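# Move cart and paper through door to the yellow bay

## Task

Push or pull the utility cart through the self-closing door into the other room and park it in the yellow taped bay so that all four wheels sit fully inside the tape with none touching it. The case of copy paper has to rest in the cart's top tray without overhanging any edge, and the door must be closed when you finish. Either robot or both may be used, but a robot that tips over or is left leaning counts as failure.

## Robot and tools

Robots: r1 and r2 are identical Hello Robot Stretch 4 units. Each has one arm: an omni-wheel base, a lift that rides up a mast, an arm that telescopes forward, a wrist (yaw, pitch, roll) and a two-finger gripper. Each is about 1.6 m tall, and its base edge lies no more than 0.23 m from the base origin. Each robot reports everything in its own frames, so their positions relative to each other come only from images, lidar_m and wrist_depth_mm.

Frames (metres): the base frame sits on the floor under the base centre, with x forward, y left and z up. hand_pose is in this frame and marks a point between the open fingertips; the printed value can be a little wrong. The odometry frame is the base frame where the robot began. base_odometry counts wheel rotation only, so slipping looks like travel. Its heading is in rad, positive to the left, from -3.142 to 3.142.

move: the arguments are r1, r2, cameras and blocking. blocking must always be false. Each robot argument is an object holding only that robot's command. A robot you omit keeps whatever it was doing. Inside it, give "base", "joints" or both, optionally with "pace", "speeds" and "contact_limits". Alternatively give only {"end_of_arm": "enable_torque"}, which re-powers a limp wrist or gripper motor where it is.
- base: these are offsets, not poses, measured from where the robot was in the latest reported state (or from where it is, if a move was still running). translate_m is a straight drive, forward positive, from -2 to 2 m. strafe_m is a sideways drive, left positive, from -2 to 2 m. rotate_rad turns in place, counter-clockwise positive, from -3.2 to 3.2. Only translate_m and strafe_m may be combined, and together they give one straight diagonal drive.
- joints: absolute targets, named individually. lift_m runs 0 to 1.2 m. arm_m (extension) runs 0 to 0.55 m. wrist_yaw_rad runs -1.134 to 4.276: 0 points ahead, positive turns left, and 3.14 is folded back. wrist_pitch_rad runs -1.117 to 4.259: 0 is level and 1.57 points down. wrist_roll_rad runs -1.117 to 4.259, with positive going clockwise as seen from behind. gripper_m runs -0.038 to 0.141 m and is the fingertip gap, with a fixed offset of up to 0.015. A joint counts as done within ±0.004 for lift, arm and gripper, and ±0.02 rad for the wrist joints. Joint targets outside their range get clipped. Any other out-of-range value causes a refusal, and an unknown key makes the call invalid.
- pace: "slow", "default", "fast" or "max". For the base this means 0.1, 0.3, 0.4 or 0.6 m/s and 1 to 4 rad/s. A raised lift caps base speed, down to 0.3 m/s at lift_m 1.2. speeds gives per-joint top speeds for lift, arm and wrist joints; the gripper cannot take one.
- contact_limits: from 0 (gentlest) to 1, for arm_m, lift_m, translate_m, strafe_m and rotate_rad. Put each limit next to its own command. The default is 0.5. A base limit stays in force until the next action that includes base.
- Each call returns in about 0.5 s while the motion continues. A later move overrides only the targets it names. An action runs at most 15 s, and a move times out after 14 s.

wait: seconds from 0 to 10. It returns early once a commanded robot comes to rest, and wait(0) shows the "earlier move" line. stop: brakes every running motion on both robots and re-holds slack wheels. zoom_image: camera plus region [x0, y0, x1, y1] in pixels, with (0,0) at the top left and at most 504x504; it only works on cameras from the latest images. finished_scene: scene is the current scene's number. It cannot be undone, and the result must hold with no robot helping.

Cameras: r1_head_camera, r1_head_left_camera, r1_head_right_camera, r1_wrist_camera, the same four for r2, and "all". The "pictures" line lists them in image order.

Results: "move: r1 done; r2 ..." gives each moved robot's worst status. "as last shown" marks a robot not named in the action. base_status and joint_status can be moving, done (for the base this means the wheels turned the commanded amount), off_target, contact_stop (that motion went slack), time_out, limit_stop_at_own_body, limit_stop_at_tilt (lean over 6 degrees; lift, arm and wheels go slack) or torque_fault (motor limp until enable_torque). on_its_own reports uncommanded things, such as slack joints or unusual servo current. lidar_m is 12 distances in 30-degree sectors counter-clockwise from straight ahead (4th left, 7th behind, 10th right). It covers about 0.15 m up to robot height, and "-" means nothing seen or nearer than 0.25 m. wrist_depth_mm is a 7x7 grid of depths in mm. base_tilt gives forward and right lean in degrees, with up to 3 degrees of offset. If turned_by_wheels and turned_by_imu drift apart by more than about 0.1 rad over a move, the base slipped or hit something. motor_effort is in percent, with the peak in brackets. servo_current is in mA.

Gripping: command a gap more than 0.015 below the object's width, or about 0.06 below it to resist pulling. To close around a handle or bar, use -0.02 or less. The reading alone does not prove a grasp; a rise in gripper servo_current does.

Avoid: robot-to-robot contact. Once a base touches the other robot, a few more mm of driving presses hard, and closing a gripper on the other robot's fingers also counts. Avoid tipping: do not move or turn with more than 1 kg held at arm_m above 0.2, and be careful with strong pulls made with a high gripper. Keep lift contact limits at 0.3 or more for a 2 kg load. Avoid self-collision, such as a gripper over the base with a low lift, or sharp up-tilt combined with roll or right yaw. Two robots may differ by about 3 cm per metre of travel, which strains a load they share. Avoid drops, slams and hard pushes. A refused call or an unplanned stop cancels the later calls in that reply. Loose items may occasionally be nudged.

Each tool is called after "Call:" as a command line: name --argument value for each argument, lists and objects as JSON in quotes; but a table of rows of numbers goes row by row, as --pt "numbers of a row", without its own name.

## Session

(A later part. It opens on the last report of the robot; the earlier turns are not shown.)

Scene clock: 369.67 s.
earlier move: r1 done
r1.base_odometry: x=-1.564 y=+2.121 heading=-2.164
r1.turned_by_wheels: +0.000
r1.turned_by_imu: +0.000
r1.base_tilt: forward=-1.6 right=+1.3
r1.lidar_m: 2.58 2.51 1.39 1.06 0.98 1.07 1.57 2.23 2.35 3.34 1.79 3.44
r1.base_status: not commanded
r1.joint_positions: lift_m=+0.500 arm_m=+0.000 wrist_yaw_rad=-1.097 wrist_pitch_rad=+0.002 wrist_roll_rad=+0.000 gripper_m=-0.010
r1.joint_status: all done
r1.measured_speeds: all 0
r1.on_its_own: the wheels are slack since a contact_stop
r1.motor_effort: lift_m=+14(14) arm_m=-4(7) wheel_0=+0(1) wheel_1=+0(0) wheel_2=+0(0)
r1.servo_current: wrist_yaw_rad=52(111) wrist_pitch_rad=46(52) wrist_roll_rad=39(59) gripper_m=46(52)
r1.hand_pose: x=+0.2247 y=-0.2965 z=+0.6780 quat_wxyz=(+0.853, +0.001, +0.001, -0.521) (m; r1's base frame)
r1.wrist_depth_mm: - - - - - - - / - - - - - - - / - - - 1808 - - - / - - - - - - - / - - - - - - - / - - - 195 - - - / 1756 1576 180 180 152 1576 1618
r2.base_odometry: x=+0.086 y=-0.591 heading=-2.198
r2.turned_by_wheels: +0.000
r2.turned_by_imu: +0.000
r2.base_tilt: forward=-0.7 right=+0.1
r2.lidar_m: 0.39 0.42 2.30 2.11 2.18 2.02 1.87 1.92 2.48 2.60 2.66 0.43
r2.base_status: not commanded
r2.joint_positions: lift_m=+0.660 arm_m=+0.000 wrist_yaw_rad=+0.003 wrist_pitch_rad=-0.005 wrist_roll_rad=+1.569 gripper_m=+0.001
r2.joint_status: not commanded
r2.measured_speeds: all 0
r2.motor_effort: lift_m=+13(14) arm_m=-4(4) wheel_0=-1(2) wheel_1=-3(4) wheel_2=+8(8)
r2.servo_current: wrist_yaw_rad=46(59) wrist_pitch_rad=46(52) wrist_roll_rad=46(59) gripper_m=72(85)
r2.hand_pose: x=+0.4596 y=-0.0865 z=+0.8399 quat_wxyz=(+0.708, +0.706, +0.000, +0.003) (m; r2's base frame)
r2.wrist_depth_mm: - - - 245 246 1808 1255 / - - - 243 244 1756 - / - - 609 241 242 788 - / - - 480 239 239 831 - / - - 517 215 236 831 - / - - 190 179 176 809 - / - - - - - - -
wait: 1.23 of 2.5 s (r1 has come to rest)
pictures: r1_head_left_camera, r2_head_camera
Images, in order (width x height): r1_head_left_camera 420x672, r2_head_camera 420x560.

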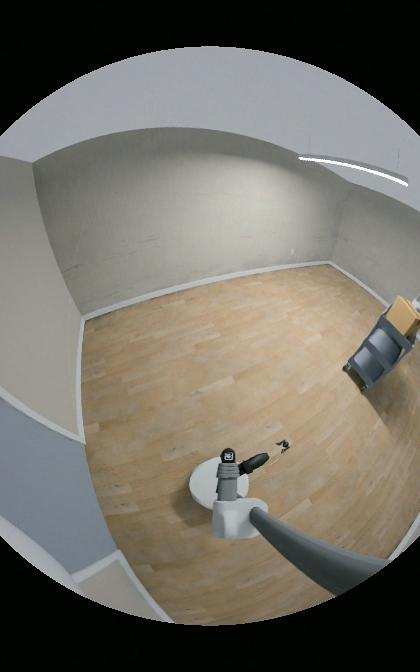

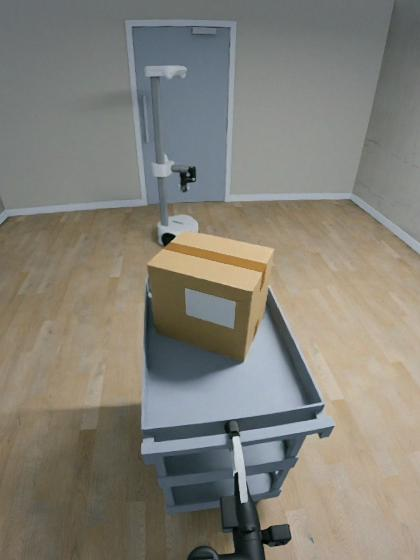

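Call:
move --blocking false --r1 '{"base":{"rotate_rad":2.74},"joints":{"lift_m":0.78,"wrist_yaw_rad":-0.785,"gripper_m":0.11}}' --cameras '[]'

Call:
wait --seconds 5 --cameras '["r1_head_camera","r1_head_left_camera","r1_wrist_camera","r2_head_camera"]'

Scene clock: 393.13 s.
move: r1 moving
r1.base_odometry: x=-1.564 y=+2.121 heading=-1.913
r1.turned_by_wheels: +0.252
r1.turned_by_imu: +0.253
r1.base_tilt: forward=-1.6 right=+1.3
r1.lidar_m: 2.51 1.97 1.17 1.00 0.97 1.24 2.24 2.22 2.65 1.81 1.81 2.86
r1.base_status: rotate_rad moving
r1.joint_positions: lift_m=+0.537 arm_m=+0.000 wrist_yaw_rad=-0.788 wrist_pitch_rad=+0.002 wrist_roll_rad=+0.000 gripper_m=+0.012
r1.joint_status: lift_m moving; wrist_yaw_rad moving; gripper_m moving
r1.measured_speeds: translate_m=-0.001 strafe_m=+0.000 rotate_rad=+0.973 lift_m=+0.146 arm_m=+0.000 wrist_yaw_rad=+0.046 wrist_pitch_rad=+0.000 wrist_roll_rad=+0.000
r1.motor_effort: lift_m=+26(27) arm_m=-4(5) wheel_0=-9(9) wheel_1=-6(9) wheel_2=-7(8)
r1.servo_current: wrist_yaw_rad=46(85) wrist_pitch_rad=52(52) wrist_roll_rad=52(65) gripper_m=85(85)
r1.hand_pose: x=+0.3123 y=-0.2662 z=+0.7150 quat_wxyz=(+0.923, +0.000, +0.001, -0.384) (m; r1's base frame)
r1.wrist_depth_mm: - - - - - - - / - - - - - - - / - - - - - - 1464 / - - - - - - - / - - - - - - - / - - 191 205 185 - - / 1863 1708 187 1708 160 1499 1576
r2: as last shown
r2.lidar_m: 0.40 0.41 2.32 2.10 2.17 2.02 1.86 1.92 2.48 2.61 2.66 0.45
r2.motor_effort: lift_m=+13(14) arm_m=-4(4) wheel_0=-1(1) wheel_1=-3(4) wheel_2=+9(9)
r2.servo_current: wrist_yaw_rad=39(59) wrist_pitch_rad=46(46) wrist_roll_rad=59(59) gripper_m=85(85)
r2.wrist_depth_mm: - - - 245 246 1756 1255 / - - - 243 243 1808 - / - - 609 241 241 788 - / - - 480 239 238 820 - / - - 508 213 237 820 - / - - 189 179 175 831 - / - - - - - - -
pictures: none
No camera images: "cameras" was empty.

Scene clock: 395.30 s.
earlier move: r1 done
r1.base_odometry: x=-1.564 y=+2.121 heading=+0.575
r1.turned_by_wheels: +2.488
r1.turned_by_imu: +2.501
r1.base_tilt: forward=-1.6 right=+1.3
r1.lidar_m: 1.12 1.74 2.19 2.42 3.75 1.79 3.20 2.56 2.52 1.28 1.03 1.00
r1.base_status: done
r1.joint_positions: lift_m=+0.780 arm_m=+0.000 wrist_yaw_rad=-0.788 wrist_pitch_rad=+0.002 wrist_roll_rad=+0.000 gripper_m=+0.110
r1.joint_status: all done
r1.measured_speeds: all 0
r1.motor_effort: lift_m=+25(28) arm_m=-5(5) wheel_0=-4(10) wheel_1=-1(9) wheel_2=+0(9)
r1.servo_current: wrist_yaw_rad=59(85) wrist_pitch_rad=39(52) wrist_roll_rad=39(65) gripper_m=46(91)
r1.hand_pose: x=+0.3125 y=-0.2660 z=+0.9571 quat_wxyz=(+0.923, +0.000, +0.001, -0.384) (m; r1's base frame)
r1.wrist_depth_mm: - - - - - - - / - - - - - - - / - - - - - - - / - 741 - - - - - / - 750 - - - - 931 / - 193 - - 189 - - / - 153 - 137 - - -
r2.base_odometry: x=+0.086 y=-0.591 heading=-2.198
r2.turned_by_wheels: +0.000
r2.turned_by_imu: +0.000
r2.base_tilt: forward=-0.6 right=+0.1
r2.lidar_m: 0.39 0.38 2.31 2.11 2.15 2.00 1.86 1.92 2.51 2.59 2.66 0.44
r2.base_status: not commanded
r2.joint_positions: lift_m=+0.660 arm_m=+0.000 wrist_yaw_rad=+0.003 wrist_pitch_rad=-0.005 wrist_roll_rad=+1.569 gripper_m=+0.001
r2.joint_status: not commanded
r2.measured_speeds: all 0
r2.motor_effort: lift_m=+13(14) arm_m=-5(5) wheel_0=-1(2) wheel_1=-4(4) wheel_2=+8(9)
r2.servo_current: wrist_yaw_rad=39(65) wrist_pitch_rad=39(46) wrist_roll_rad=46(59) gripper_m=78(85)
r2.hand_pose: x=+0.4596 y=-0.0865 z=+0.8399 quat_wxyz=(+0.708, +0.706, +0.000, +0.003) (m; r2's base frame)
r2.wrist_depth_mm: - - - 245 245 1756 1281 / - - - 243 244 1756 - / - - 603 242 243 798 - / - - 477 239 239 831 - / - - 517 214 237 820 - / - - 190 179 176 809 - / - - - - - - -
wait: 2.17 of 5 s (r1 has come to rest)
pictures: r1_head_camera, r1_head_left_camera, r1_wrist_camera, r2_head_camera
Images, in order (width x height): r1_head_camera 420x560, r1_head_left_camera 420x672, r1_wrist_camera 616x392, r2_head_camera 420x560.

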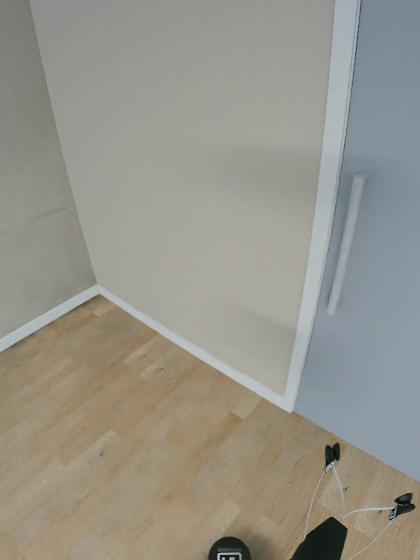

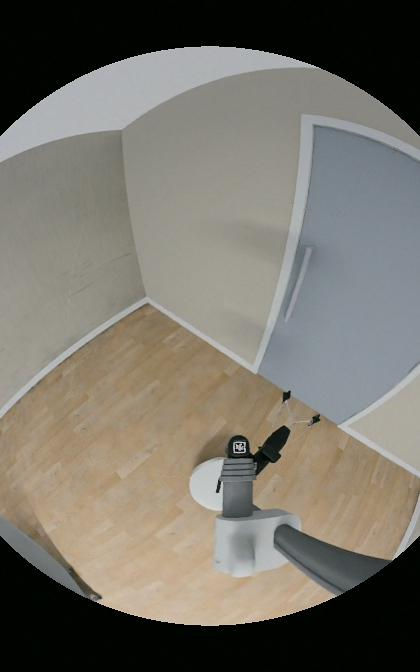

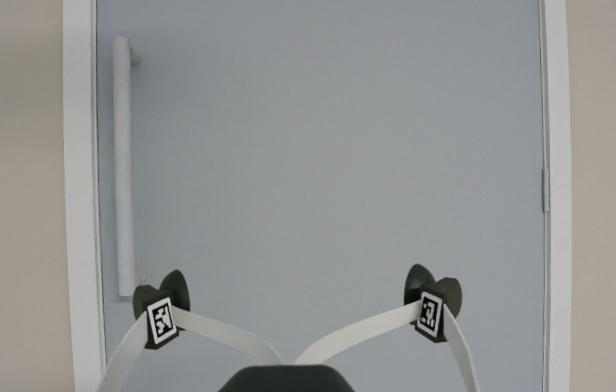

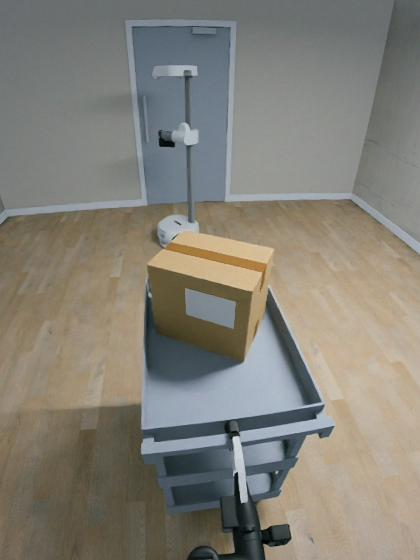

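Call:
move --blocking false --r1 '{"base":{"translate_m":0.486,"strafe_m":-0.007}}' --cameras '[]'

Call:
wait --seconds 5 --cameras '["r1_head_camera","r1_wrist_camera"]'

Scene clock: 406.47 s.
move: r1 moving
r1.base_odometry: x=-1.538 y=+2.137 heading=+0.575
r1.turned_by_wheels: +0.000
r1.turned_by_imu: +0.000
r1.base_tilt: forward=-1.6 right=+1.2
r1.lidar_m: 1.11 1.71 2.19 2.40 3.71 1.82 3.22 2.58 2.53 1.26 0.99 0.96
r1.base_status: translate_m moving; strafe_m moving
r1.joint_positions: lift_m=+0.780 arm_m=+0.000 wrist_yaw_rad=-0.788 wrist_pitch_rad=+0.002 wrist_roll_rad=+0.000 gripper_m=+0.110
r1.joint_status: not commanded
r1.measured_speeds: translate_m=+0.121 strafe_m=-0.002 rotate_rad=+0.007 lift_m=+0.000 arm_m=+0.000 wrist_yaw_rad=+0.000 wrist_pitch_rad=+0.000 wrist_roll_rad=+0.000
r1.motor_effort: lift_m=+25(25) arm_m=-5(5) wheel_0=+6(8) wheel_1=+4(6) wheel_2=-7(9)
r1.servo_current: wrist_yaw_rad=59(59) wrist_pitch_rad=39(46) wrist_roll_rad=46(59) gripper_m=39(46)
r1.hand_pose: x=+0.3125 y=-0.2660 z=+0.9571 quat_wxyz=(+0.923, +0.000, +0.001, -0.384) (m; r1's base frame)
r1.wrist_depth_mm: - - - - - - - / - - - - - - - / - - - - - - 904 / - - - - - - - / - - - - - - 904 / - 196 - - 189 - 931 / - 153 - 137 - - -
r2: as last shown
r2.base_tilt: forward=-0.7 right=+0.0
r2.lidar_m: 0.39 0.41 2.30 2.13 2.16 2.02 1.87 1.90 2.48 2.61 2.66 0.44
r2.motor_effort: lift_m=+13(14) arm_m=-4(4) wheel_0=-1(1) wheel_1=-4(4) wheel_2=+8(9)
r2.servo_current: wrist_yaw_rad=46(52) wrist_pitch_rad=46(46) wrist_roll_rad=46(65) gripper_m=85(85)
r2.wrist_depth_mm: - - - 245 246 1808 1281 / - - - 243 243 1808 - / - - 615 241 242 798 - / - - 477 239 240 831 - / - - 512 215 237 831 - / - - 189 179 175 820 - / - - - - - - -
pictures: none
No camera images: "cameras" was empty.

Scene clock: 409.07 s.
earlier move: r1 done
r1.base_odometry: x=-1.153 y=+2.379 heading=+0.576
r1.turned_by_wheels: +0.000
r1.turned_by_imu: +0.000
r1.base_tilt: forward=-1.6 right=+1.3
r1.lidar_m: 0.70 1.11 1.91 2.10 3.23 2.18 3.60 2.85 1.67 0.82 0.64 0.54
r1.base_status: done
r1.joint_positions: lift_m=+0.780 arm_m=+0.000 wrist_yaw_rad=-0.788 wrist_pitch_rad=+0.002 wrist_roll_rad=+0.000 gripper_m=+0.110
r1.joint_status: not commanded
r1.measured_speeds: all 0
r1.motor_effort: lift_m=+25(25) arm_m=-5(5) wheel_0=+1(9) wheel_1=+2(7) wheel_2=+1(9)
r1.servo_current: wrist_yaw_rad=39(72) wrist_pitch_rad=39(52) wrist_roll_rad=46(65) gripper_m=39(52)
r1.hand_pose: x=+0.3125 y=-0.2660 z=+0.9571 quat_wxyz=(+0.923, +0.000, +0.001, -0.384) (m; r1's base frame)
r1.wrist_depth_mm: 436 442 462 466 488 492 508 / 439 445 466 469 480 496 508 / 442 445 466 469 480 496 504 / 442 449 466 469 484 500 508 / 439 449 469 473 484 500 512 / 439 445 466 473 201 500 512 / 445 181 473 141 484 500 512
r2.base_odometry: x=+0.086 y=-0.591 heading=-2.198
r2.turned_by_wheels: +0.000
r2.turned_by_imu: +0.000
r2.base_tilt: forward=-0.7 right=+0.0
r2.lidar_m: 0.38 0.37 2.29 2.10 2.16 2.01 1.86 1.92 2.47 2.60 2.65 0.44
r2.base_status: not commanded
r2.joint_positions: lift_m=+0.660 arm_m=+0.000 wrist_yaw_rad=+0.003 wrist_pitch_rad=-0.005 wrist_roll_rad=+1.569 gripper_m=+0.001
r2.joint_status: not commanded
r2.measured_speeds: all 0
r2.motor_effort: lift_m=+13(14) arm_m=-4(5) wheel_0=-1(2) wheel_1=-3(4) wheel_2=+9(9)
r2.servo_current: wrist_yaw_rad=39(59) wrist_pitch_rad=46(52) wrist_roll_rad=46(65) gripper_m=78(85)
r2.hand_pose: x=+0.4596 y=-0.0865 z=+0.8399 quat_wxyz=(+0.708, +0.706, +0.000, +0.003) (m; r2's base frame)
r2.wrist_depth_mm: - - - 245 246 1756 1308 / - - - 244 244 1808 - / - - 609 241 241 798 - / - - 484 239 239 820 - / - - 508 215 237 831 - / - - 189 179 176 809 - / - - - - - - -
wait: 2.60 of 5 s (r1 has come to rest)
pictures: r1_head_camera, r1_wrist_camera
Images, in order (width x height): r1_head_camera 420x560, r1_wrist_camera 616x392.

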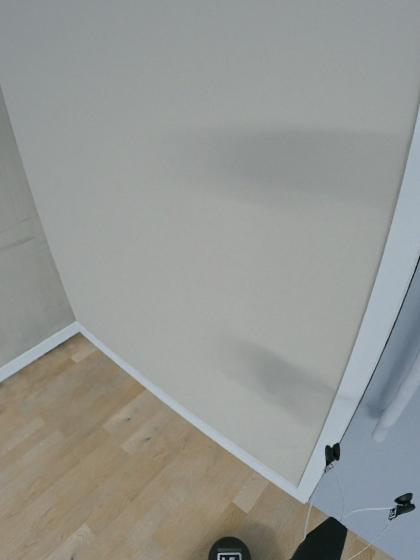

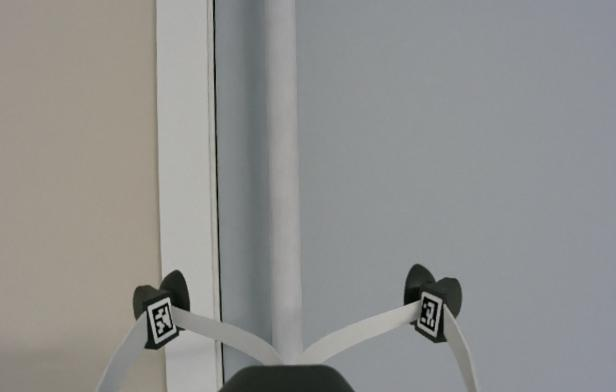

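Call:
move --blocking false --r1 '{"base":{"translate_m":0.12,"strafe_m":-0.105},"joints":{"wrist_yaw_rad":-0.69},"pace":"slow"}' --cameras '[]'

Call:
wait --seconds 4 --cameras '["r1_wrist_camera"]'

Scene clock: 420.20 s.
move: r1 moving
r1.base_odometry: x=-1.140 y=+2.378 heading=+0.575
r1.turned_by_wheels: +0.000
r1.turned_by_imu: -0.001
r1.base_tilt: forward=-1.6 right=+1.3
r1.lidar_m: 0.68 1.07 1.90 2.08 3.25 2.21 3.58 2.84 1.61 0.81 0.62 0.55
r1.base_status: translate_m moving; strafe_m moving
r1.joint_positions: lift_m=+0.780 arm_m=+0.000 wrist_yaw_rad=-0.693 wrist_pitch_rad=+0.002 wrist_roll_rad=+0.000 gripper_m=+0.110
r1.joint_status: wrist_yaw_rad moving
r1.measured_speeds: translate_m=+0.039 strafe_m=-0.034 rotate_rad=+0.001 lift_m=+0.000 arm_m=+0.000 wrist_yaw_rad=+0.000 wrist_pitch_rad=+0.000 wrist_roll_rad=+0.000
r1.motor_effort: lift_m=+25(25) arm_m=-4(5) wheel_0=+5(8) wheel_1=-3(4) wheel_2=-5(6)
r1.servo_current: wrist_yaw_rad=33(78) wrist_pitch_rad=46(52) wrist_roll_rad=65(65) gripper_m=39(52)
r1.hand_pose: x=+0.3371 y=-0.2514 z=+0.9571 quat_wxyz=(+0.941, +0.000, +0.001, -0.339) (m; r1's base frame)
r1.wrist_depth_mm: 442 445 445 445 449 449 452 / 442 445 445 452 455 452 455 / 445 442 445 449 449 455 455 / 449 442 445 449 452 452 455 / 452 452 449 449 455 455 455 / 449 452 211 449 200 459 462 / 449 449 449 141 455 455 462
r2: as last shown
r2.lidar_m: 0.40 0.41 2.30 2.12 2.16 2.03 1.86 1.90 2.47 2.61 2.66 0.42
r2.motor_effort: lift_m=+13(14) arm_m=-5(5) wheel_0=-1(1) wheel_1=-4(4) wheel_2=+8(9)
r2.servo_current: wrist_yaw_rad=59(59) wrist_pitch_rad=46(52) wrist_roll_rad=46(59) gripper_m=78(78)
r2.wrist_depth_mm: - - - 246 246 1756 1255 / - - - 244 243 1808 - / - - 609 242 241 798 - / - - 477 239 239 820 - / - - 512 215 237 809 - / - - 190 179 176 820 - / - - - - - - -
pictures: none
No camera images: "cameras" was empty.

Scene clock: 422.53 s.
earlier move: r1 done
r1.base_odometry: x=-0.995 y=+2.357 heading=+0.575
r1.turned_by_wheels: +0.000
r1.turned_by_imu: +0.000
r1.base_tilt: forward=-1.6 right=+1.3
r1.lidar_m: 0.53 0.83 1.91 2.10 3.26 2.36 3.58 2.84 1.23 0.61 0.49 0.40
r1.base_status: done
r1.joint_positions: lift_m=+0.780 arm_m=+0.000 wrist_yaw_rad=-0.693 wrist_pitch_rad=+0.002 wrist_roll_rad=+0.000 gripper_m=+0.110
r1.joint_status: all done
r1.measured_speeds: all 0
r1.motor_effort: lift_m=+25(25) arm_m=-4(5) wheel_0=+4(9) wheel_1=-3(6) wheel_2=-1(7)
r1.servo_current: wrist_yaw_rad=59(78) wrist_pitch_rad=46(52) wrist_roll_rad=52(72) gripper_m=46(52)
r1.hand_pose: x=+0.3371 y=-0.2514 z=+0.9571 quat_wxyz=(+0.941, +0.000, +0.001, -0.339) (m; r1's base frame)
r1.wrist_depth_mm: 296 300 301 224 301 304 303 / 298 300 301 227 303 304 306 / 297 300 303 228 304 304 306 / 301 301 304 304 306 306 309 / 300 301 303 231 306 306 309 / 300 300 304 306 198 309 309 / 301 190 304 141 307 309 309
r2.base_odometry: x=+0.086 y=-0.591 heading=-2.198
r2.turned_by_wheels: +0.000
r2.turned_by_imu: +0.000
r2.base_tilt: forward=-0.7 right=+0.1
r2.lidar_m: 0.40 0.42 2.31 2.09 2.18 2.02 1.86 1.91 2.49 2.60 2.63 0.44
r2.base_status: not commanded
r2.joint_positions: lift_m=+0.660 arm_m=+0.000 wrist_yaw_rad=+0.003 wrist_pitch_rad=-0.005 wrist_roll_rad=+1.569 gripper_m=+0.001
r2.joint_status: not commanded
r2.measured_speeds: all 0
r2.motor_effort: lift_m=+14(14) arm_m=-4(5) wheel_0=-1(2) wheel_1=-3(4) wheel_2=+8(9)
r2.servo_current: wrist_yaw_rad=46(59) wrist_pitch_rad=46(52) wrist_roll_rad=59(65) gripper_m=78(85)
r2.hand_pose: x=+0.4596 y=-0.0865 z=+0.8399 quat_wxyz=(+0.708, +0.706, +0.000, +0.003) (m; r2's base frame)
r2.wrist_depth_mm: - - - 246 246 1756 1255 / - - - 244 244 1808 - / - - 609 240 241 788 - / - - 484 239 238 831 - / - - 517 215 237 820 - / - - 189 179 176 820 - / - - - - - - -
wait: 2.33 of 4 s (r1 has come to rest)
pictures: r1_wrist_camera
Images, in order (width x height): r1_wrist_camera 616x392.

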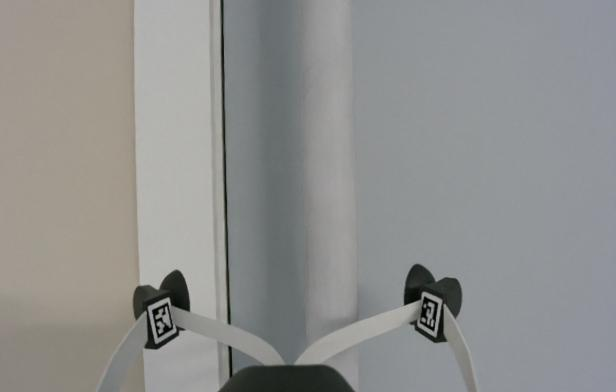

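Call:
move --blocking false --r1 '{"base":{"translate_m":0.04,"strafe_m":-0.058},"pace":"slow"}' --cameras '[]'

Call:
wait --seconds 3 --cameras '["r1_wrist_camera"]'

Call:
move --blocking false --r1 '{"joints":{"gripper_m":-0.03}}' --cameras '[]'

Call:
wait --seconds 3 --cameras '["r1_wrist_camera","r1_head_camera"]'

Scene clock: 431.00 s.
move: r1 moving
r1.base_odometry: x=-0.984 y=+2.352 heading=+0.575
r1.turned_by_wheels: +0.000
r1.turned_by_imu: +0.000
r1.base_tilt: forward=-1.6 right=+1.3
r1.lidar_m: 0.51 0.82 1.92 2.12 3.28 2.36 3.55 2.82 1.23 0.59 0.45 0.38
r1.base_status: translate_m moving; strafe_m moving
r1.joint_positions: lift_m=+0.780 arm_m=+0.000 wrist_yaw_rad=-0.693 wrist_pitch_rad=+0.002 wrist_roll_rad=+0.000 gripper_m=+0.110
r1.joint_status: not commanded
r1.measured_speeds: translate_m=+0.028 strafe_m=-0.040 rotate_rad=+0.000 lift_m=+0.000 arm_m=+0.000 wrist_yaw_rad=+0.000 wrist_pitch_rad=+0.000 wrist_roll_rad=+0.000
r1.motor_effort: lift_m=+25(25) arm_m=-4(4) wheel_0=+9(9) wheel_1=-3(5) wheel_2=-5(6)
r1.servo_current: wrist_yaw_rad=33(65) wrist_pitch_rad=39(46) wrist_roll_rad=39(59) gripper_m=46(46)
r1.hand_pose: x=+0.3371 y=-0.2514 z=+0.9571 quat_wxyz=(+0.941, +0.000, +0.001, -0.339) (m; r1's base frame)
r1.wrist_depth_mm: 286 287 291 217 291 293 294 / 289 289 291 217 293 291 296 / 287 289 293 291 294 294 296 / 289 289 293 293 296 296 296 / 290 290 293 216 294 298 297 / 291 290 294 218 198 297 296 / 291 190 294 141 297 297 298
r2: as last shown
r2.base_tilt: forward=-0.7 right=+0.0
r2.lidar_m: 0.37 0.41 2.30 2.11 2.19 1.99 1.86 1.92 2.49 2.59 2.66 0.46
r2.motor_effort: lift_m=+13(14) arm_m=-4(4) wheel_0=-1(1) wheel_1=-3(4) wheel_2=+8(9)
r2.servo_current: wrist_yaw_rad=39(52) wrist_pitch_rad=39(46) wrist_roll_rad=59(59) gripper_m=78(78)
r2.wrist_depth_mm: - - - 246 245 1808 1255 / - - - 243 244 1808 - / - - 609 241 240 788 - / - - 484 239 240 831 - / - - 517 214 237 820 - / - - 189 179 176 809 - / - - - - - - -
pictures: none
No camera images: "cameras" was empty.

Scene clock: 432.47 s.
earlier move: r1 done
r1.base_odometry: x=-0.931 y=+2.330 heading=+0.576
r1.turned_by_wheels: +0.001
r1.turned_by_imu: +0.001
r1.base_tilt: forward=-1.6 right=+1.2
r1.lidar_m: 0.46 0.74 1.93 2.14 3.31 2.42 3.54 2.82 1.03 0.54 0.41 0.32
r1.base_status: done
r1.joint_positions: lift_m=+0.780 arm_m=+0.000 wrist_yaw_rad=-0.693 wrist_pitch_rad=+0.002 wrist_roll_rad=+0.000 gripper_m=+0.110
r1.joint_status: not commanded
r1.measured_speeds: all 0
r1.motor_effort: lift_m=+25(25) arm_m=+4(4) wheel_0=+17(19) wheel_1=+0(6) wheel_2=-6(7)
r1.servo_current: wrist_yaw_rad=52(65) wrist_pitch_rad=39(52) wrist_roll_rad=72(72) gripper_m=39(52)
r1.hand_pose: x=+0.3370 y=-0.2514 z=+0.9571 quat_wxyz=(+0.941, +0.000, +0.001, -0.339) (m; r1's base frame)
r1.wrist_depth_mm: 236 - 236 159 238 240 241 / 235 - 239 160 240 239 239 / 236 - 238 161 240 240 240 / 236 - 240 161 240 241 242 / 237 - 240 160 241 241 243 / 238 189 241 160 211 244 242 / 238 - 242 153 243 243 243
r2.base_odometry: x=+0.086 y=-0.591 heading=-2.198
r2.turned_by_wheels: +0.000
r2.turned_by_imu: +0.000
r2.base_tilt: forward=-0.7 right=+0.0
r2.lidar_m: 0.38 0.37 2.28 2.10 2.15 2.02 1.87 1.92 2.45 2.61 2.64 0.45
r2.base_status: not commanded
r2.joint_positions: lift_m=+0.660 arm_m=+0.000 wrist_yaw_rad=+0.003 wrist_pitch_rad=-0.005 wrist_roll_rad=+1.569 gripper_m=+0.001
r2.joint_status: not commanded
r2.measured_speeds: all 0
r2.motor_effort: lift_m=+13(14) arm_m=-4(5) wheel_0=-1(2) wheel_1=-3(4) wheel_2=+8(9)
r2.servo_current: wrist_yaw_rad=59(65) wrist_pitch_rad=39(52) wrist_roll_rad=39(59) gripper_m=78(85)
r2.hand_pose: x=+0.4596 y=-0.0865 z=+0.8399 quat_wxyz=(+0.708, +0.706, +0.000, +0.003) (m; r2's base frame)
r2.wrist_depth_mm: - - - 245 246 1756 1255 / - - - 244 245 1808 - / - - 609 242 241 798 - / - - 477 239 239 831 - / - - 512 215 237 831 - / - - 190 179 176 820 - / - - - - - - -
wait: 1.47 of 3 s (r1 has come to rest)
pictures: r1_wrist_camera
Images, in order (width x height): r1_wrist_camera 616x392.

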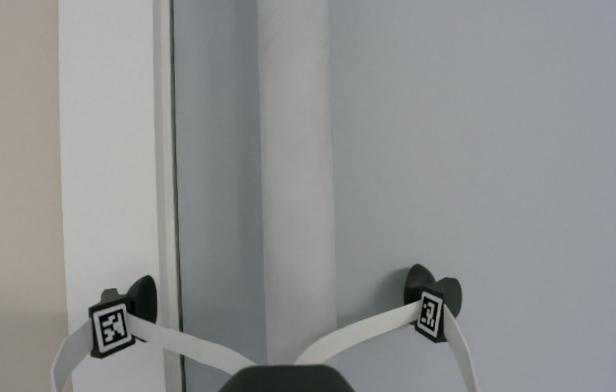

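Scene clock: 432.97 s.
move: r1 moving
r1.base_odometry: x=-0.931 y=+2.330 heading=+0.576
r1.turned_by_wheels: +0.000
r1.turned_by_imu: +0.000
r1.base_tilt: forward=-1.7 right=+1.2
r1.lidar_m: 0.46 0.72 1.93 2.12 3.31 2.41 3.52 2.82 1.06 0.53 0.43 0.31
r1.base_status: not commanded
r1.joint_positions: lift_m=+0.780 arm_m=+0.000 wrist_yaw_rad=-0.693 wrist_pitch_rad=+0.002 wrist_roll_rad=+0.000 gripper_m=+0.095
r1.joint_status: gripper_m moving
r1.measured_speeds: all 0
r1.motor_effort: lift_m=+25(25) arm_m=+4(4) wheel_0=+16(17) wheel_1=+0(0) wheel_2=-6(6)
r1.servo_current: wrist_yaw_rad=39(65) wrist_pitch_rad=39(46) wrist_roll_rad=39(72) gripper_m=124(124)
r1.hand_pose: x=+0.3370 y=-0.2514 z=+0.9571 quat_wxyz=(+0.941, +0.000, +0.001, -0.339) (m; r1's base frame)
r1.wrist_depth_mm: 236 - 236 159 237 239 237 / 237 - 237 159 238 238 237 / 236 - 238 159 239 238 239 / 237 - 238 159 239 240 240 / 237 - 239 160 240 239 241 / 239 190 240 161 211 241 241 / 238 170 241 158 242 242 243
r2: as last shown
r2.base_tilt: forward=-0.7 right=+0.1
r2.lidar_m: 0.40 0.40 2.30 2.11 2.18 2.02 1.86 1.92 2.49 2.56 2.67 0.44
r2.motor_effort: lift_m=+13(14) arm_m=-4(4) wheel_0=-1(2) wheel_1=-3(4) wheel_2=+9(9)
r2.servo_current: wrist_yaw_rad=52(59) wrist_pitch_rad=46(46) wrist_roll_rad=59(59) gripper_m=72(78)
r2.wrist_depth_mm: - - - 246 245 1808 1255 / - - - 243 244 1756 - / - - 615 241 242 798 - / - - 480 239 240 831 - / - - 512 214 237 831 - / - - 190 179 175 820 - / - - - - - - -
pictures: none
No camera images: "cameras" was empty.

Scene clock: 434.57 s.
earlier move: r1 done
r1.base_odometry: x=-0.930 y=+2.330 heading=+0.576
r1.turned_by_wheels: -0.001
r1.turned_by_imu: -0.001
r1.base_tilt: forward=-1.6 right=+1.3
r1.lidar_m: 0.44 0.71 1.93 2.12 3.30 2.41 3.55 2.83 1.04 0.54 0.39 0.32
r1.base_status: not commanded
r1.joint_positions: lift_m=+0.780 arm_m=+0.000 wrist_yaw_rad=-0.687 wrist_pitch_rad=+0.002 wrist_roll_rad=+0.000 gripper_m=-0.029
r1.joint_status: all done
r1.measured_speeds: all 0
r1.motor_effort: lift_m=+24(25) arm_m=-4(4) wheel_0=+1(17) wheel_1=+2(2) wheel_2=+0(6)
r1.servo_current: wrist_yaw_rad=33(72) wrist_pitch_rad=39(52) wrist_roll_rad=46(72) gripper_m=59(241)
r1.hand_pose: x=+0.3384 y=-0.2505 z=+0.9572 quat_wxyz=(+0.942, +0.000, +0.001, -0.337) (m; r1's base frame)
r1.wrist_depth_mm: 232 - 234 156 236 236 238 / 232 235 235 156 236 237 237 / 234 - 236 156 237 238 238 / 233 - 236 157 238 238 239 / 234 - 236 157 239 240 242 / 235 - 237 159 239 240 241 / 235 138 237 156 178 240 241
r2.base_odometry: x=+0.086 y=-0.591 heading=-2.198
r2.turned_by_wheels: +0.000
r2.turned_by_imu: +0.000
r2.base_tilt: forward=-0.7 right=+0.1
r2.lidar_m: 0.38 0.40 2.28 2.10 2.15 2.01 1.86 1.91 2.48 2.59 2.64 0.45
r2.base_status: not commanded
r2.joint_positions: lift_m=+0.660 arm_m=+0.000 wrist_yaw_rad=+0.003 wrist_pitch_rad=-0.005 wrist_roll_rad=+1.569 gripper_m=+0.001
r2.joint_status: not commanded
r2.measured_speeds: all 0
r2.motor_effort: lift_m=+14(14) arm_m=-4(5) wheel_0=-1(2) wheel_1=-3(4) wheel_2=+8(9)
r2.servo_current: wrist_yaw_rad=52(59) wrist_pitch_rad=39(52) wrist_roll_rad=46(59) gripper_m=78(78)
r2.hand_pose: x=+0.4596 y=-0.0865 z=+0.8399 quat_wxyz=(+0.708, +0.706, +0.000, +0.003) (m; r2's base frame)
r2.wrist_depth_mm: - - - 246 245 1756 1281 / - - - 244 243 1808 - / - - 609 241 242 798 - / - - 477 239 240 831 - / - - 517 215 237 831 - / - - 190 179 176 820 - / - - - - - - -
wait: 1.60 of 3 s (r1 has come to rest)
pictures: r1_head_camera, r1_wrist_camera
Images, in order (width x height): r1_head_camera 420x560, r1_wrist_camera 616x392.

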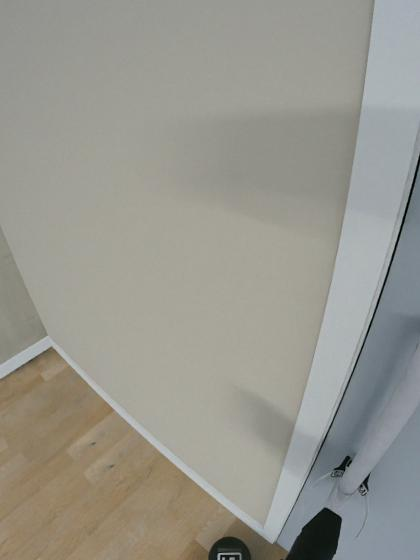

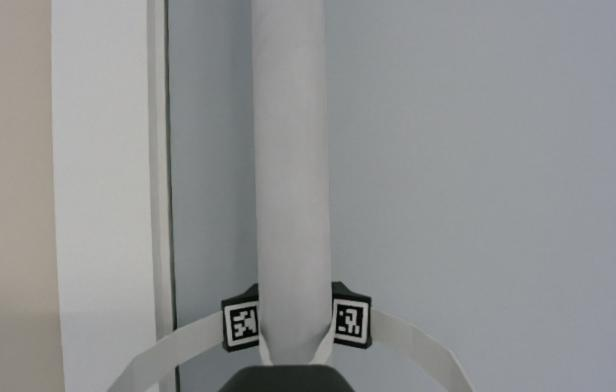

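Call:
move --blocking false --r1 '{"base":{"translate_m":-0.245,"strafe_m":0.057},"joints":{"wrist_yaw_rad":-0.43},"pace":"slow","speeds":{"wrist_yaw_rad":0.1}}' --cameras '[]'

Call:
wait --seconds 5 --cameras '["r1_head_camera","r1_wrist_camera"]'

Scene clock: 447.70 s.
move: r1 moving
r1.base_odometry: x=-0.942 y=+2.325 heading=+0.575
r1.turned_by_wheels: -0.001
r1.turned_by_imu: -0.001
r1.base_tilt: forward=-1.6 right=+1.3
r1.lidar_m: 0.47 0.73 1.93 2.13 3.32 2.40 3.52 2.79 1.11 0.52 0.42 0.35
r1.base_status: translate_m moving; strafe_m moving
r1.joint_positions: lift_m=+0.780 arm_m=+0.000 wrist_yaw_rad=-0.649 wrist_pitch_rad=+0.002 wrist_roll_rad=+0.000 gripper_m=-0.029
r1.joint_status: wrist_yaw_rad moving
r1.measured_speeds: translate_m=-0.046 strafe_m=+0.010 rotate_rad=-0.006 lift_m=+0.000 arm_m=+0.000 wrist_yaw_rad=+0.100 wrist_pitch_rad=+0.000 wrist_roll_rad=+0.000
r1.motor_effort: lift_m=+24(24) arm_m=-4(4) wheel_0=-7(10) wheel_1=-3(4) wheel_2=+4(7)
r1.servo_current: wrist_yaw_rad=65(65) wrist_pitch_rad=39(52) wrist_roll_rad=46(59) gripper_m=59(65)
r1.hand_pose: x=+0.3478 y=-0.2440 z=+0.9572 quat_wxyz=(+0.948, +0.000, +0.001, -0.319) (m; r1's base frame)
r1.wrist_depth_mm: 242 - 242 163 242 241 240 / 243 - 243 163 242 242 241 / 243 - 244 167 243 242 242 / 245 - 244 166 243 242 242 / 244 - 244 166 244 242 244 / 246 - 209 166 244 243 244 / 246 137 247 145 246 244 244
r2: as last shown
r2.lidar_m: 0.40 0.41 2.29 2.10 2.16 2.01 1.85 1.92 2.48 2.58 2.69 0.44
r2.motor_effort: lift_m=+13(14) arm_m=-4(4) wheel_0=-1(1) wheel_1=-3(4) wheel_2=+8(9)
r2.servo_current: wrist_yaw_rad=52(59) wrist_pitch_rad=39(46) wrist_roll_rad=59(59) gripper_m=78(78)
r2.wrist_depth_mm: - - - 246 247 1756 1281 / - - - 243 244 1808 - / - - 609 241 241 798 - / - - 480 239 239 831 - / - - 508 214 238 820 - / - - 190 178 175 831 - / - - - - - - -
pictures: none
No camera images: "cameras" was empty.

Scene clock: 450.97 s.
earlier move: r1 done
r1.base_odometry: x=-1.166 y=+2.244 heading=+0.575
r1.turned_by_wheels: +0.000
r1.turned_by_imu: +0.000
r1.base_tilt: forward=-1.5 right=+1.3
r1.lidar_m: 0.70 1.09 2.03 2.23 3.50 2.17 3.40 2.72 1.65 0.71 0.46 0.36
r1.base_status: done
r1.joint_positions: lift_m=+0.780 arm_m=+0.000 wrist_yaw_rad=-0.425 wrist_pitch_rad=+0.002 wrist_roll_rad=+0.000 gripper_m=-0.029
r1.joint_status: all done
r1.measured_speeds: all 0
r1.motor_effort: lift_m=+24(24) arm_m=-4(4) wheel_0=-10(21) wheel_1=-4(5) wheel_2=+11(13)
r1.servo_current: wrist_yaw_rad=52(98) wrist_pitch_rad=39(52) wrist_roll_rad=39(72) gripper_m=65(65)
r1.hand_pose: x=+0.3976 y=-0.1986 z=+0.9572 quat_wxyz=(+0.977, +0.000, +0.001, -0.211) (m; r1's base frame)
r1.wrist_depth_mm: - - 247 168 241 239 236 / - - 247 164 241 239 237 / - - 249 167 242 239 237 / - - 248 166 243 240 238 / - - 248 167 243 241 238 / - - 186 167 243 240 238 / - 141 249 165 244 242 240
r2.base_odometry: x=+0.086 y=-0.591 heading=-2.198
r2.turned_by_wheels: +0.000
r2.turned_by_imu: +0.000
r2.base_tilt: forward=-0.6 right=+0.1
r2.lidar_m: 0.37 0.42 2.31 2.12 2.16 2.04 1.86 1.93 2.46 2.58 2.63 0.44
r2.base_status: not commanded
r2.joint_positions: lift_m=+0.660 arm_m=+0.000 wrist_yaw_rad=+0.003 wrist_pitch_rad=-0.005 wrist_roll_rad=+1.569 gripper_m=+0.001
r2.joint_status: not commanded
r2.measured_speeds: all 0
r2.motor_effort: lift_m=+13(14) arm_m=-4(5) wheel_0=-1(2) wheel_1=-3(4) wheel_2=+8(9)
r2.servo_current: wrist_yaw_rad=33(72) wrist_pitch_rad=46(52) wrist_roll_rad=39(59) gripper_m=72(85)
r2.hand_pose: x=+0.4596 y=-0.0865 z=+0.8399 quat_wxyz=(+0.708, +0.706, +0.000, +0.003) (m; r2's base frame)
r2.wrist_depth_mm: - - - 245 246 1756 1255 / - - - 244 244 1863 - / - - 609 241 242 798 - / - - 480 240 238 831 - / - - 512 215 237 820 - / - - 189 179 175 809 - / - - - - - - -
wait: 3.27 of 5 s (r1 has come to rest)
pictures: r1_head_camera, r1_wrist_camera
Images, in order (width x height): r1_head_camera 420x560, r1_wrist_camera 616x392.

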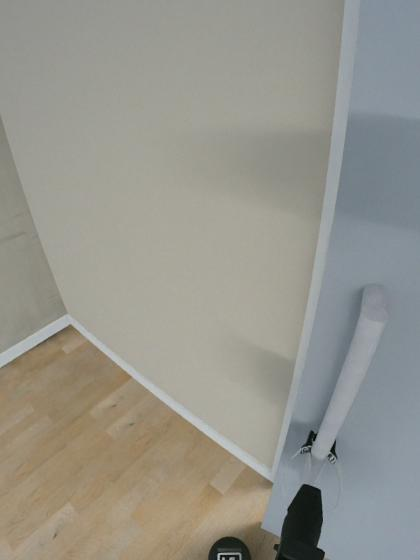

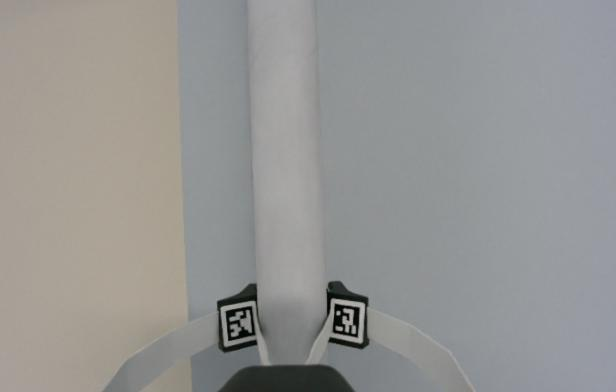

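Call:
move --r1 '{"base":{"translate_m":-0.25,"strafe_m":-0.009},"joints":{"wrist_yaw_rad":-0.17},"pace":"slow","speeds":{"wrist_yaw_rad":0.1}}' --blocking false --cameras '[]'

Call:
wait --seconds 5 --cameras '["r1_head_camera","r1_wrist_camera"]'

Scene clock: 470.27 s.
move: r1 moving
r1.base_odometry: x=-1.176 y=+2.237 heading=+0.575
r1.turned_by_wheels: +0.000
r1.turned_by_imu: -0.001
r1.base_tilt: forward=-1.5 right=+1.3
r1.lidar_m: 0.72 1.11 2.05 2.26 3.50 2.17 3.37 2.71 1.66 0.71 0.49 0.37
r1.base_status: translate_m moving; strafe_m moving
r1.joint_positions: lift_m=+0.780 arm_m=+0.000 wrist_yaw_rad=-0.385 wrist_pitch_rad=+0.002 wrist_roll_rad=+0.000 gripper_m=-0.029
r1.joint_status: wrist_yaw_rad moving
r1.measured_speeds: translate_m=-0.049 strafe_m=-0.002 rotate_rad=-0.001 lift_m=+0.000 arm_m=+0.000 wrist_yaw_rad=+0.099 wrist_pitch_rad=+0.000 wrist_roll_rad=+0.000
r1.motor_effort: lift_m=+24(24) arm_m=-4(4) wheel_0=-14(14) wheel_1=-6(7) wheel_2=+12(15)
r1.servo_current: wrist_yaw_rad=26(52) wrist_pitch_rad=33(46) wrist_roll_rad=39(65) gripper_m=59(65)
r1.hand_pose: x=+0.4055 y=-0.1892 z=+0.9572 quat_wxyz=(+0.982, +0.000, +0.001, -0.191) (m; r1's base frame)
r1.wrist_depth_mm: - - 247 166 240 236 233 / - - 248 166 241 237 234 / - - 250 166 242 237 235 / - - 249 167 242 237 235 / - - 251 167 243 238 236 / - - 189 169 241 239 236 / - 138 250 165 242 238 236
r2: as last shown
r2.base_tilt: forward=-0.7 right=+0.1
r2.lidar_m: 0.41 0.39 2.29 2.12 2.15 1.95 1.85 1.91 2.48 2.60 2.64 0.44
r2.motor_effort: lift_m=+13(14) arm_m=-4(5) wheel_0=-1(2) wheel_1=-3(4) wheel_2=+8(8)
r2.servo_current: wrist_yaw_rad=46(52) wrist_pitch_rad=46(52) wrist_roll_rad=39(52) gripper_m=72(78)
r2.wrist_depth_mm: - - - 247 245 1756 1281 / - - - 243 244 1756 - / - - 609 241 242 798 - / - - 480 239 240 831 - / - - 517 214 237 820 - / - - 189 179 176 831 - / - - - - - - -
pictures: none
No camera images: "cameras" was empty.

Scene clock: 473.53 s.
earlier move: r1 done
r1.base_odometry: x=-1.371 y=+2.101 heading=+0.576
r1.turned_by_wheels: +0.001
r1.turned_by_imu: +0.003
r1.base_tilt: forward=-1.5 right=+1.3
r1.lidar_m: 0.39 1.40 2.21 2.42 3.79 1.98 3.14 2.56 2.12 1.00 0.52 0.40
r1.base_status: done
r1.joint_positions: lift_m=+0.780 arm_m=+0.000 wrist_yaw_rad=-0.159 wrist_pitch_rad=+0.002 wrist_roll_rad=+0.000 gripper_m=-0.029
r1.joint_status: all done
r1.measured_speeds: all 0
r1.motor_effort: lift_m=+24(24) arm_m=-4(4) wheel_0=+0(16) wheel_1=-4(7) wheel_2=+15(18)
r1.servo_current: wrist_yaw_rad=72(78) wrist_pitch_rad=46(52) wrist_roll_rad=65(72) gripper_m=52(65)
r1.hand_pose: x=+0.4419 y=-0.1319 z=+0.9572 quat_wxyz=(+0.997, +0.000, +0.001, -0.079) (m; r1's base frame)
r1.wrist_depth_mm: - - 248 240 236 232 227 / - - 248 177 237 232 228 / - - 250 173 238 233 229 / - - 250 172 239 234 229 / - - 251 167 240 233 229 / - - 182 169 238 234 230 / - 140 252 166 169 233 231
r2.base_odometry: x=+0.086 y=-0.591 heading=-2.198
r2.turned_by_wheels: +0.000
r2.turned_by_imu: +0.000
r2.base_tilt: forward=-0.7 right=+0.0
r2.lidar_m: 0.39 0.39 2.30 2.12 2.14 2.03 1.85 1.93 2.51 2.57 2.67 0.43
r2.base_status: not commanded
r2.joint_positions: lift_m=+0.660 arm_m=+0.000 wrist_yaw_rad=+0.003 wrist_pitch_rad=-0.005 wrist_roll_rad=+1.569 gripper_m=+0.001
r2.joint_status: not commanded
r2.measured_speeds: all 0
r2.motor_effort: lift_m=+14(14) arm_m=-4(5) wheel_0=-1(2) wheel_1=-3(4) wheel_2=+8(9)
r2.servo_current: wrist_yaw_rad=59(65) wrist_pitch_rad=46(52) wrist_roll_rad=46(65) gripper_m=78(85)
r2.hand_pose: x=+0.4596 y=-0.0865 z=+0.8399 quat_wxyz=(+0.708, +0.706, +0.000, +0.003) (m; r2's base frame)
r2.wrist_depth_mm: - - - 246 246 1808 1281 / - - - 243 244 1756 - / - - 609 241 241 788 - / - - 477 240 239 831 - / - - 517 215 238 820 - / - - 189 179 176 831 - / - - - - - - -
wait: 3.27 of 5 s (r1 has come to rest)
pictures: r1_head_camera, r1_wrist_camera
Images, in order (width x height): r1_head_camera 420x560, r1_wrist_camera 616x392.

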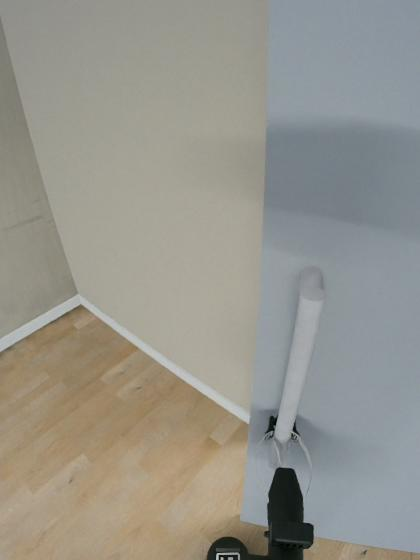

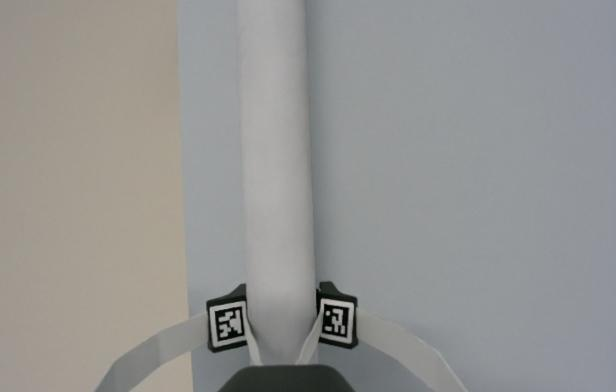

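Call:
move --r1 '{"base":{"translate_m":-0.24,"strafe_m":-0.073},"joints":{"wrist_yaw_rad":0.095},"pace":"slow","speeds":{"wrist_yaw_rad":0.1}}' --blocking false --cameras '[]'

Call:
wait --seconds 6 --cameras '[]'

Call:
move --r1 '{"base":{"translate_m":-0.2125,"strafe_m":-0.133},"joints":{"wrist_yaw_rad":0.357},"pace":"slow","speeds":{"wrist_yaw_rad":0.1}}' --blocking false --cameras '[]'

Call:
wait --seconds 6 --cameras '["r1_head_camera","r1_wrist_camera"]'

Scene clock: 480.30 s.
move: r1 moving
r1.base_odometry: x=-1.379 y=+2.091 heading=+0.577
r1.turned_by_wheels: +0.001
r1.turned_by_imu: +0.000
r1.base_tilt: forward=-1.5 right=+1.3
r1.lidar_m: 0.39 1.44 2.22 2.45 3.74 1.98 3.19 2.54 2.15 1.03 0.56 0.39
r1.base_status: translate_m moving; strafe_m moving
r1.joint_positions: lift_m=+0.780 arm_m=+0.000 wrist_yaw_rad=-0.118 wrist_pitch_rad=+0.002 wrist_roll_rad=+0.000 gripper_m=-0.029
r1.joint_status: wrist_yaw_rad moving
r1.measured_speeds: translate_m=-0.049 strafe_m=-0.014 rotate_rad=-0.001 lift_m=+0.000 arm_m=+0.000 wrist_yaw_rad=+0.097 wrist_pitch_rad=+0.000 wrist_roll_rad=+0.000
r1.motor_effort: lift_m=+24(24) arm_m=-4(4) wheel_0=-2(5) wheel_1=-9(9) wheel_2=+16(20)
r1.servo_current: wrist_yaw_rad=85(85) wrist_pitch_rad=39(46) wrist_roll_rad=33(59) gripper_m=59(65)
r1.hand_pose: x=+0.4470 y=-0.1208 z=+0.9572 quat_wxyz=(+0.998, +0.000, +0.001, -0.059) (m; r1's base frame)
r1.wrist_depth_mm: - - 250 171 236 229 223 / - - 251 170 236 230 225 / - - 252 169 237 230 226 / - - 252 168 237 232 227 / - - 253 165 239 231 228 / - - 182 168 237 233 227 / - 137 252 166 172 231 229
r2: as last shown
r2.base_tilt: forward=-0.7 right=+0.1
r2.lidar_m: 0.39 0.42 2.29 2.09 2.17 2.03 1.86 1.90 2.47 2.60 2.65 0.44
r2.motor_effort: lift_m=+13(14) arm_m=-4(5) wheel_0=-1(1) wheel_1=-3(4) wheel_2=+8(9)
r2.servo_current: wrist_yaw_rad=39(52) wrist_pitch_rad=46(52) wrist_roll_rad=46(52) gripper_m=78(78)
r2.wrist_depth_mm: - - - 246 246 1808 1281 / - - - 243 244 1808 - / - - 615 241 241 788 - / - - 480 238 238 831 - / - - 512 215 236 820 - / - - 189 179 176 820 - / - - - - - - -
pictures: none
No camera images: "cameras" was empty.

Scene clock: 484.47 s.
earlier move: r1 done
r1.base_odometry: x=-1.532 y=+1.909 heading=+0.578
r1.turned_by_wheels: +0.001
r1.turned_by_imu: +0.028
r1.base_tilt: forward=-1.6 right=+1.2
r1.lidar_m: 0.38 1.70 2.40 2.67 1.88 1.85 2.86 2.35 2.31 1.20 0.66 0.49
r1.base_status: done
r1.joint_positions: lift_m=+0.780 arm_m=+0.000 wrist_yaw_rad=+0.114 wrist_pitch_rad=+0.002 wrist_roll_rad=+0.000 gripper_m=-0.029
r1.joint_status: all done
r1.measured_speeds: all 0
r1.on_its_own: wrist_yaw_rad is at rest, and its servo_current (117 mA) is outside its rest range (0 to 104 mA)
r1.motor_effort: lift_m=+24(24) arm_m=-4(4) wheel_0=+11(15) wheel_1=-2(9) wheel_2=+16(23)
r1.servo_current: wrist_yaw_rad=117(130) wrist_pitch_rad=39(52) wrist_roll_rad=52(72) gripper_m=59(65)
r1.hand_pose: x=+0.4674 y=-0.0539 z=+0.9572 quat_wxyz=(+0.998, +0.000, +0.001, +0.057) (m; r1's base frame)
r1.wrist_depth_mm: - - 253 237 231 222 215 / - - 253 236 233 223 216 / - - 255 239 233 223 216 / - - 256 168 233 225 216 / - - 256 177 234 225 217 / - - 178 174 234 224 218 / - 153 258 166 151 224 220
r2.base_odometry: x=+0.086 y=-0.591 heading=-2.198
r2.turned_by_wheels: +0.000
r2.turned_by_imu: +0.001
r2.base_tilt: forward=-0.7 right=+0.1
r2.lidar_m: 0.40 0.41 2.31 2.12 2.17 2.02 1.85 1.93 2.46 2.59 2.67 0.46
r2.base_status: not commanded
r2.joint_positions: lift_m=+0.660 arm_m=+0.000 wrist_yaw_rad=+0.003 wrist_pitch_rad=-0.005 wrist_roll_rad=+1.569 gripper_m=+0.001
r2.joint_status: not commanded
r2.measured_speeds: all 0
r2.motor_effort: lift_m=+13(14) arm_m=-4(5) wheel_0=-1(2) wheel_1=-3(4) wheel_2=+8(9)
r2.servo_current: wrist_yaw_rad=39(65) wrist_pitch_rad=46(52) wrist_roll_rad=52(65) gripper_m=78(85)
r2.hand_pose: x=+0.4596 y=-0.0865 z=+0.8399 quat_wxyz=(+0.708, +0.706, +0.000, +0.003) (m; r2's base frame)
r2.wrist_depth_mm: - - - 246 245 1863 1281 / - - - 243 243 1921 - / - - 603 241 241 788 - / - - 484 240 239 842 - / - - 512 214 237 809 - / - - 189 179 175 809 - / - - - - - - -
wait: 4.17 of 6 s (r1 has come to rest)
pictures: none
No camera images: "cameras" was empty.

Scene clock: 484.97 s.
move: r1 moving
r1.base_odometry: x=-1.538 y=+1.897 heading=+0.580
r1.turned_by_wheels: +0.002
r1.turned_by_imu: +0.002
r1.base_tilt: forward=-1.5 right=+1.2
r1.lidar_m: 0.40 1.73 2.42 2.69 1.87 1.86 2.85 2.32 2.29 1.16 0.66 0.50
r1.base_status: translate_m moving; strafe_m moving
r1.joint_positions: lift_m=+0.780 arm_m=+0.000 wrist_yaw_rad=+0.151 wrist_pitch_rad=+0.002 wrist_roll_rad=+0.000 gripper_m=-0.029
r1.joint_status: wrist_yaw_rad moving
r1.measured_speeds: translate_m=-0.046 strafe_m=-0.028 rotate_rad=+0.000 lift_m=+0.000 arm_m=+0.000 wrist_yaw_rad=+0.099 wrist_pitch_rad=+0.000 wrist_roll_rad=+0.000
r1.motor_effort: lift_m=+24(24) arm_m=-4(4) wheel_0=+12(13) wheel_1=-9(9) wheel_2=+20(22)
r1.servo_current: wrist_yaw_rad=65(117) wrist_pitch_rad=46(46) wrist_roll_rad=59(59) gripper_m=59(59)
r1.hand_pose: x=+0.4692 y=-0.0432 z=+0.9572 quat_wxyz=(+0.997, +0.000, +0.001, +0.075) (m; r1's base frame)
r1.wrist_depth_mm: - - 254 236 231 220 213 / - - 253 238 231 220 214 / - - 255 238 232 223 215 / - - 254 174 233 222 214 / - - 257 172 233 223 216 / - - 178 172 231 223 216 / - 157 258 166 153 221 216
r2: as last shown
r2.turned_by_imu: +0.000
r2.base_tilt: forward=-0.7 right=+0.0
r2.lidar_m: 0.37 0.39 2.30 2.11 2.16 2.04 1.86 1.91 2.45 2.58 2.67 0.45
r2.motor_effort: lift_m=+13(14) arm_m=-4(5) wheel_0=-1(1) wheel_1=-3(4) wheel_2=+8(9)
r2.servo_current: wrist_yaw_rad=52(59) wrist_pitch_rad=39(46) wrist_roll_rad=46(65) gripper_m=72(78)
r2.wrist_depth_mm: - - - 245 246 1808 1255 / - - - 243 244 1863 - / - - 615 241 241 798 - / - - 480 239 239 831 - / - - 517 214 237 820 - / - - 190 179 175 831 - / - - - - - - -
pictures: none
No camera images: "cameras" was empty.

Scene clock: 488.83 s.
earlier move: r1 done
r1.base_odometry: x=-1.636 y=+1.682 heading=+0.580
r1.turned_by_wheels: +0.000
r1.turned_by_imu: +0.121
r1.base_tilt: forward=-1.6 right=+1.3
r1.lidar_m: 0.41 2.19 2.62 3.13 1.83 4.08 2.40 2.09 1.91 1.14 0.70 0.50
r1.base_status: done
r1.joint_positions: lift_m=+0.780 arm_m=+0.000 wrist_yaw_rad=+0.377 wrist_pitch_rad=+0.002 wrist_roll_rad=+0.000 gripper_m=-0.029
r1.joint_status: all done
r1.measured_speeds: all 0
r1.on_its_own: wrist_yaw_rad is at rest, and its servo_current (111 mA) is outside its rest range (0 to 104 mA)
r1.motor_effort: lift_m=+24(24) arm_m=-4(5) wheel_0=+10(20) wheel_1=-3(10) wheel_2=+14(24)
r1.servo_current: wrist_yaw_rad=111(137) wrist_pitch_rad=39(46) wrist_roll_rad=39(65) gripper_m=65(65)
r1.hand_pose: x=+0.4713 y=+0.0248 z=+0.9572 quat_wxyz=(+0.982, +0.000, +0.001, +0.187) (m; r1's base frame)
r1.wrist_depth_mm: - - 268 172 222 206 191 / - - 270 234 222 204 193 / - - - 235 224 206 195 / - - - 178 224 208 194 / - - - 177 225 208 195 / - - 181 174 224 208 196 / - 153 272 166 179 203 196
r2.base_odometry: x=+0.086 y=-0.591 heading=-2.198
r2.turned_by_wheels: +0.000
r2.turned_by_imu: +0.001
r2.base_tilt: forward=-0.7 right=+0.1
r2.lidar_m: 0.38 0.42 2.28 2.12 2.17 2.02 1.88 1.91 2.49 2.61 2.62 0.45
r2.base_status: not commanded
r2.joint_positions: lift_m=+0.660 arm_m=+0.000 wrist_yaw_rad=+0.003 wrist_pitch_rad=-0.005 wrist_roll_rad=+1.569 gripper_m=+0.001
r2.joint_status: not commanded
r2.measured_speeds: all 0
r2.motor_effort: lift_m=+13(14) arm_m=-4(5) wheel_0=-1(2) wheel_1=-3(4) wheel_2=+8(9)
r2.servo_current: wrist_yaw_rad=52(65) wrist_pitch_rad=46(52) wrist_roll_rad=39(65) gripper_m=85(85)
r2.hand_pose: x=+0.4596 y=-0.0865 z=+0.8399 quat_wxyz=(+0.708, +0.706, +0.000, +0.003) (m; r2's base frame)
r2.wrist_depth_mm: - - - 246 246 1808 1281 / - - - 242 243 1756 - / - - 615 242 242 798 - / - - 480 240 240 842 - / - - 512 216 238 820 - / - - 189 179 176 820 - / - - - - - - -
wait: 3.87 of 6 s (r1 has come to rest)
pictures: r1_head_camera, r1_wrist_camera
Images, in order (width x height): r1_head_camera 420x560, r1_wrist_camera 616x392.

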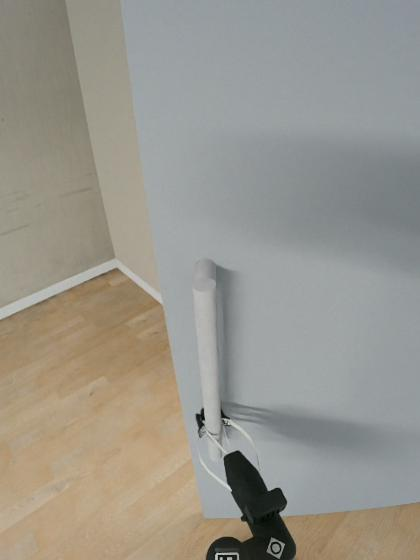

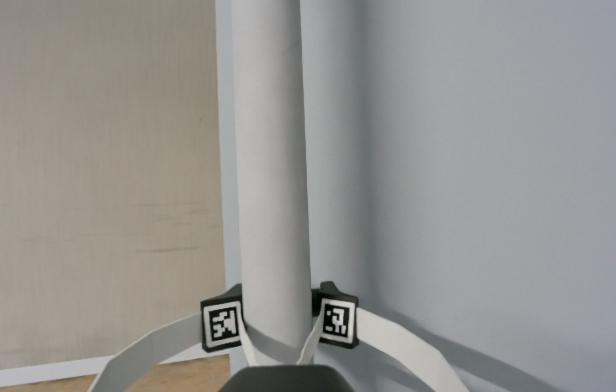

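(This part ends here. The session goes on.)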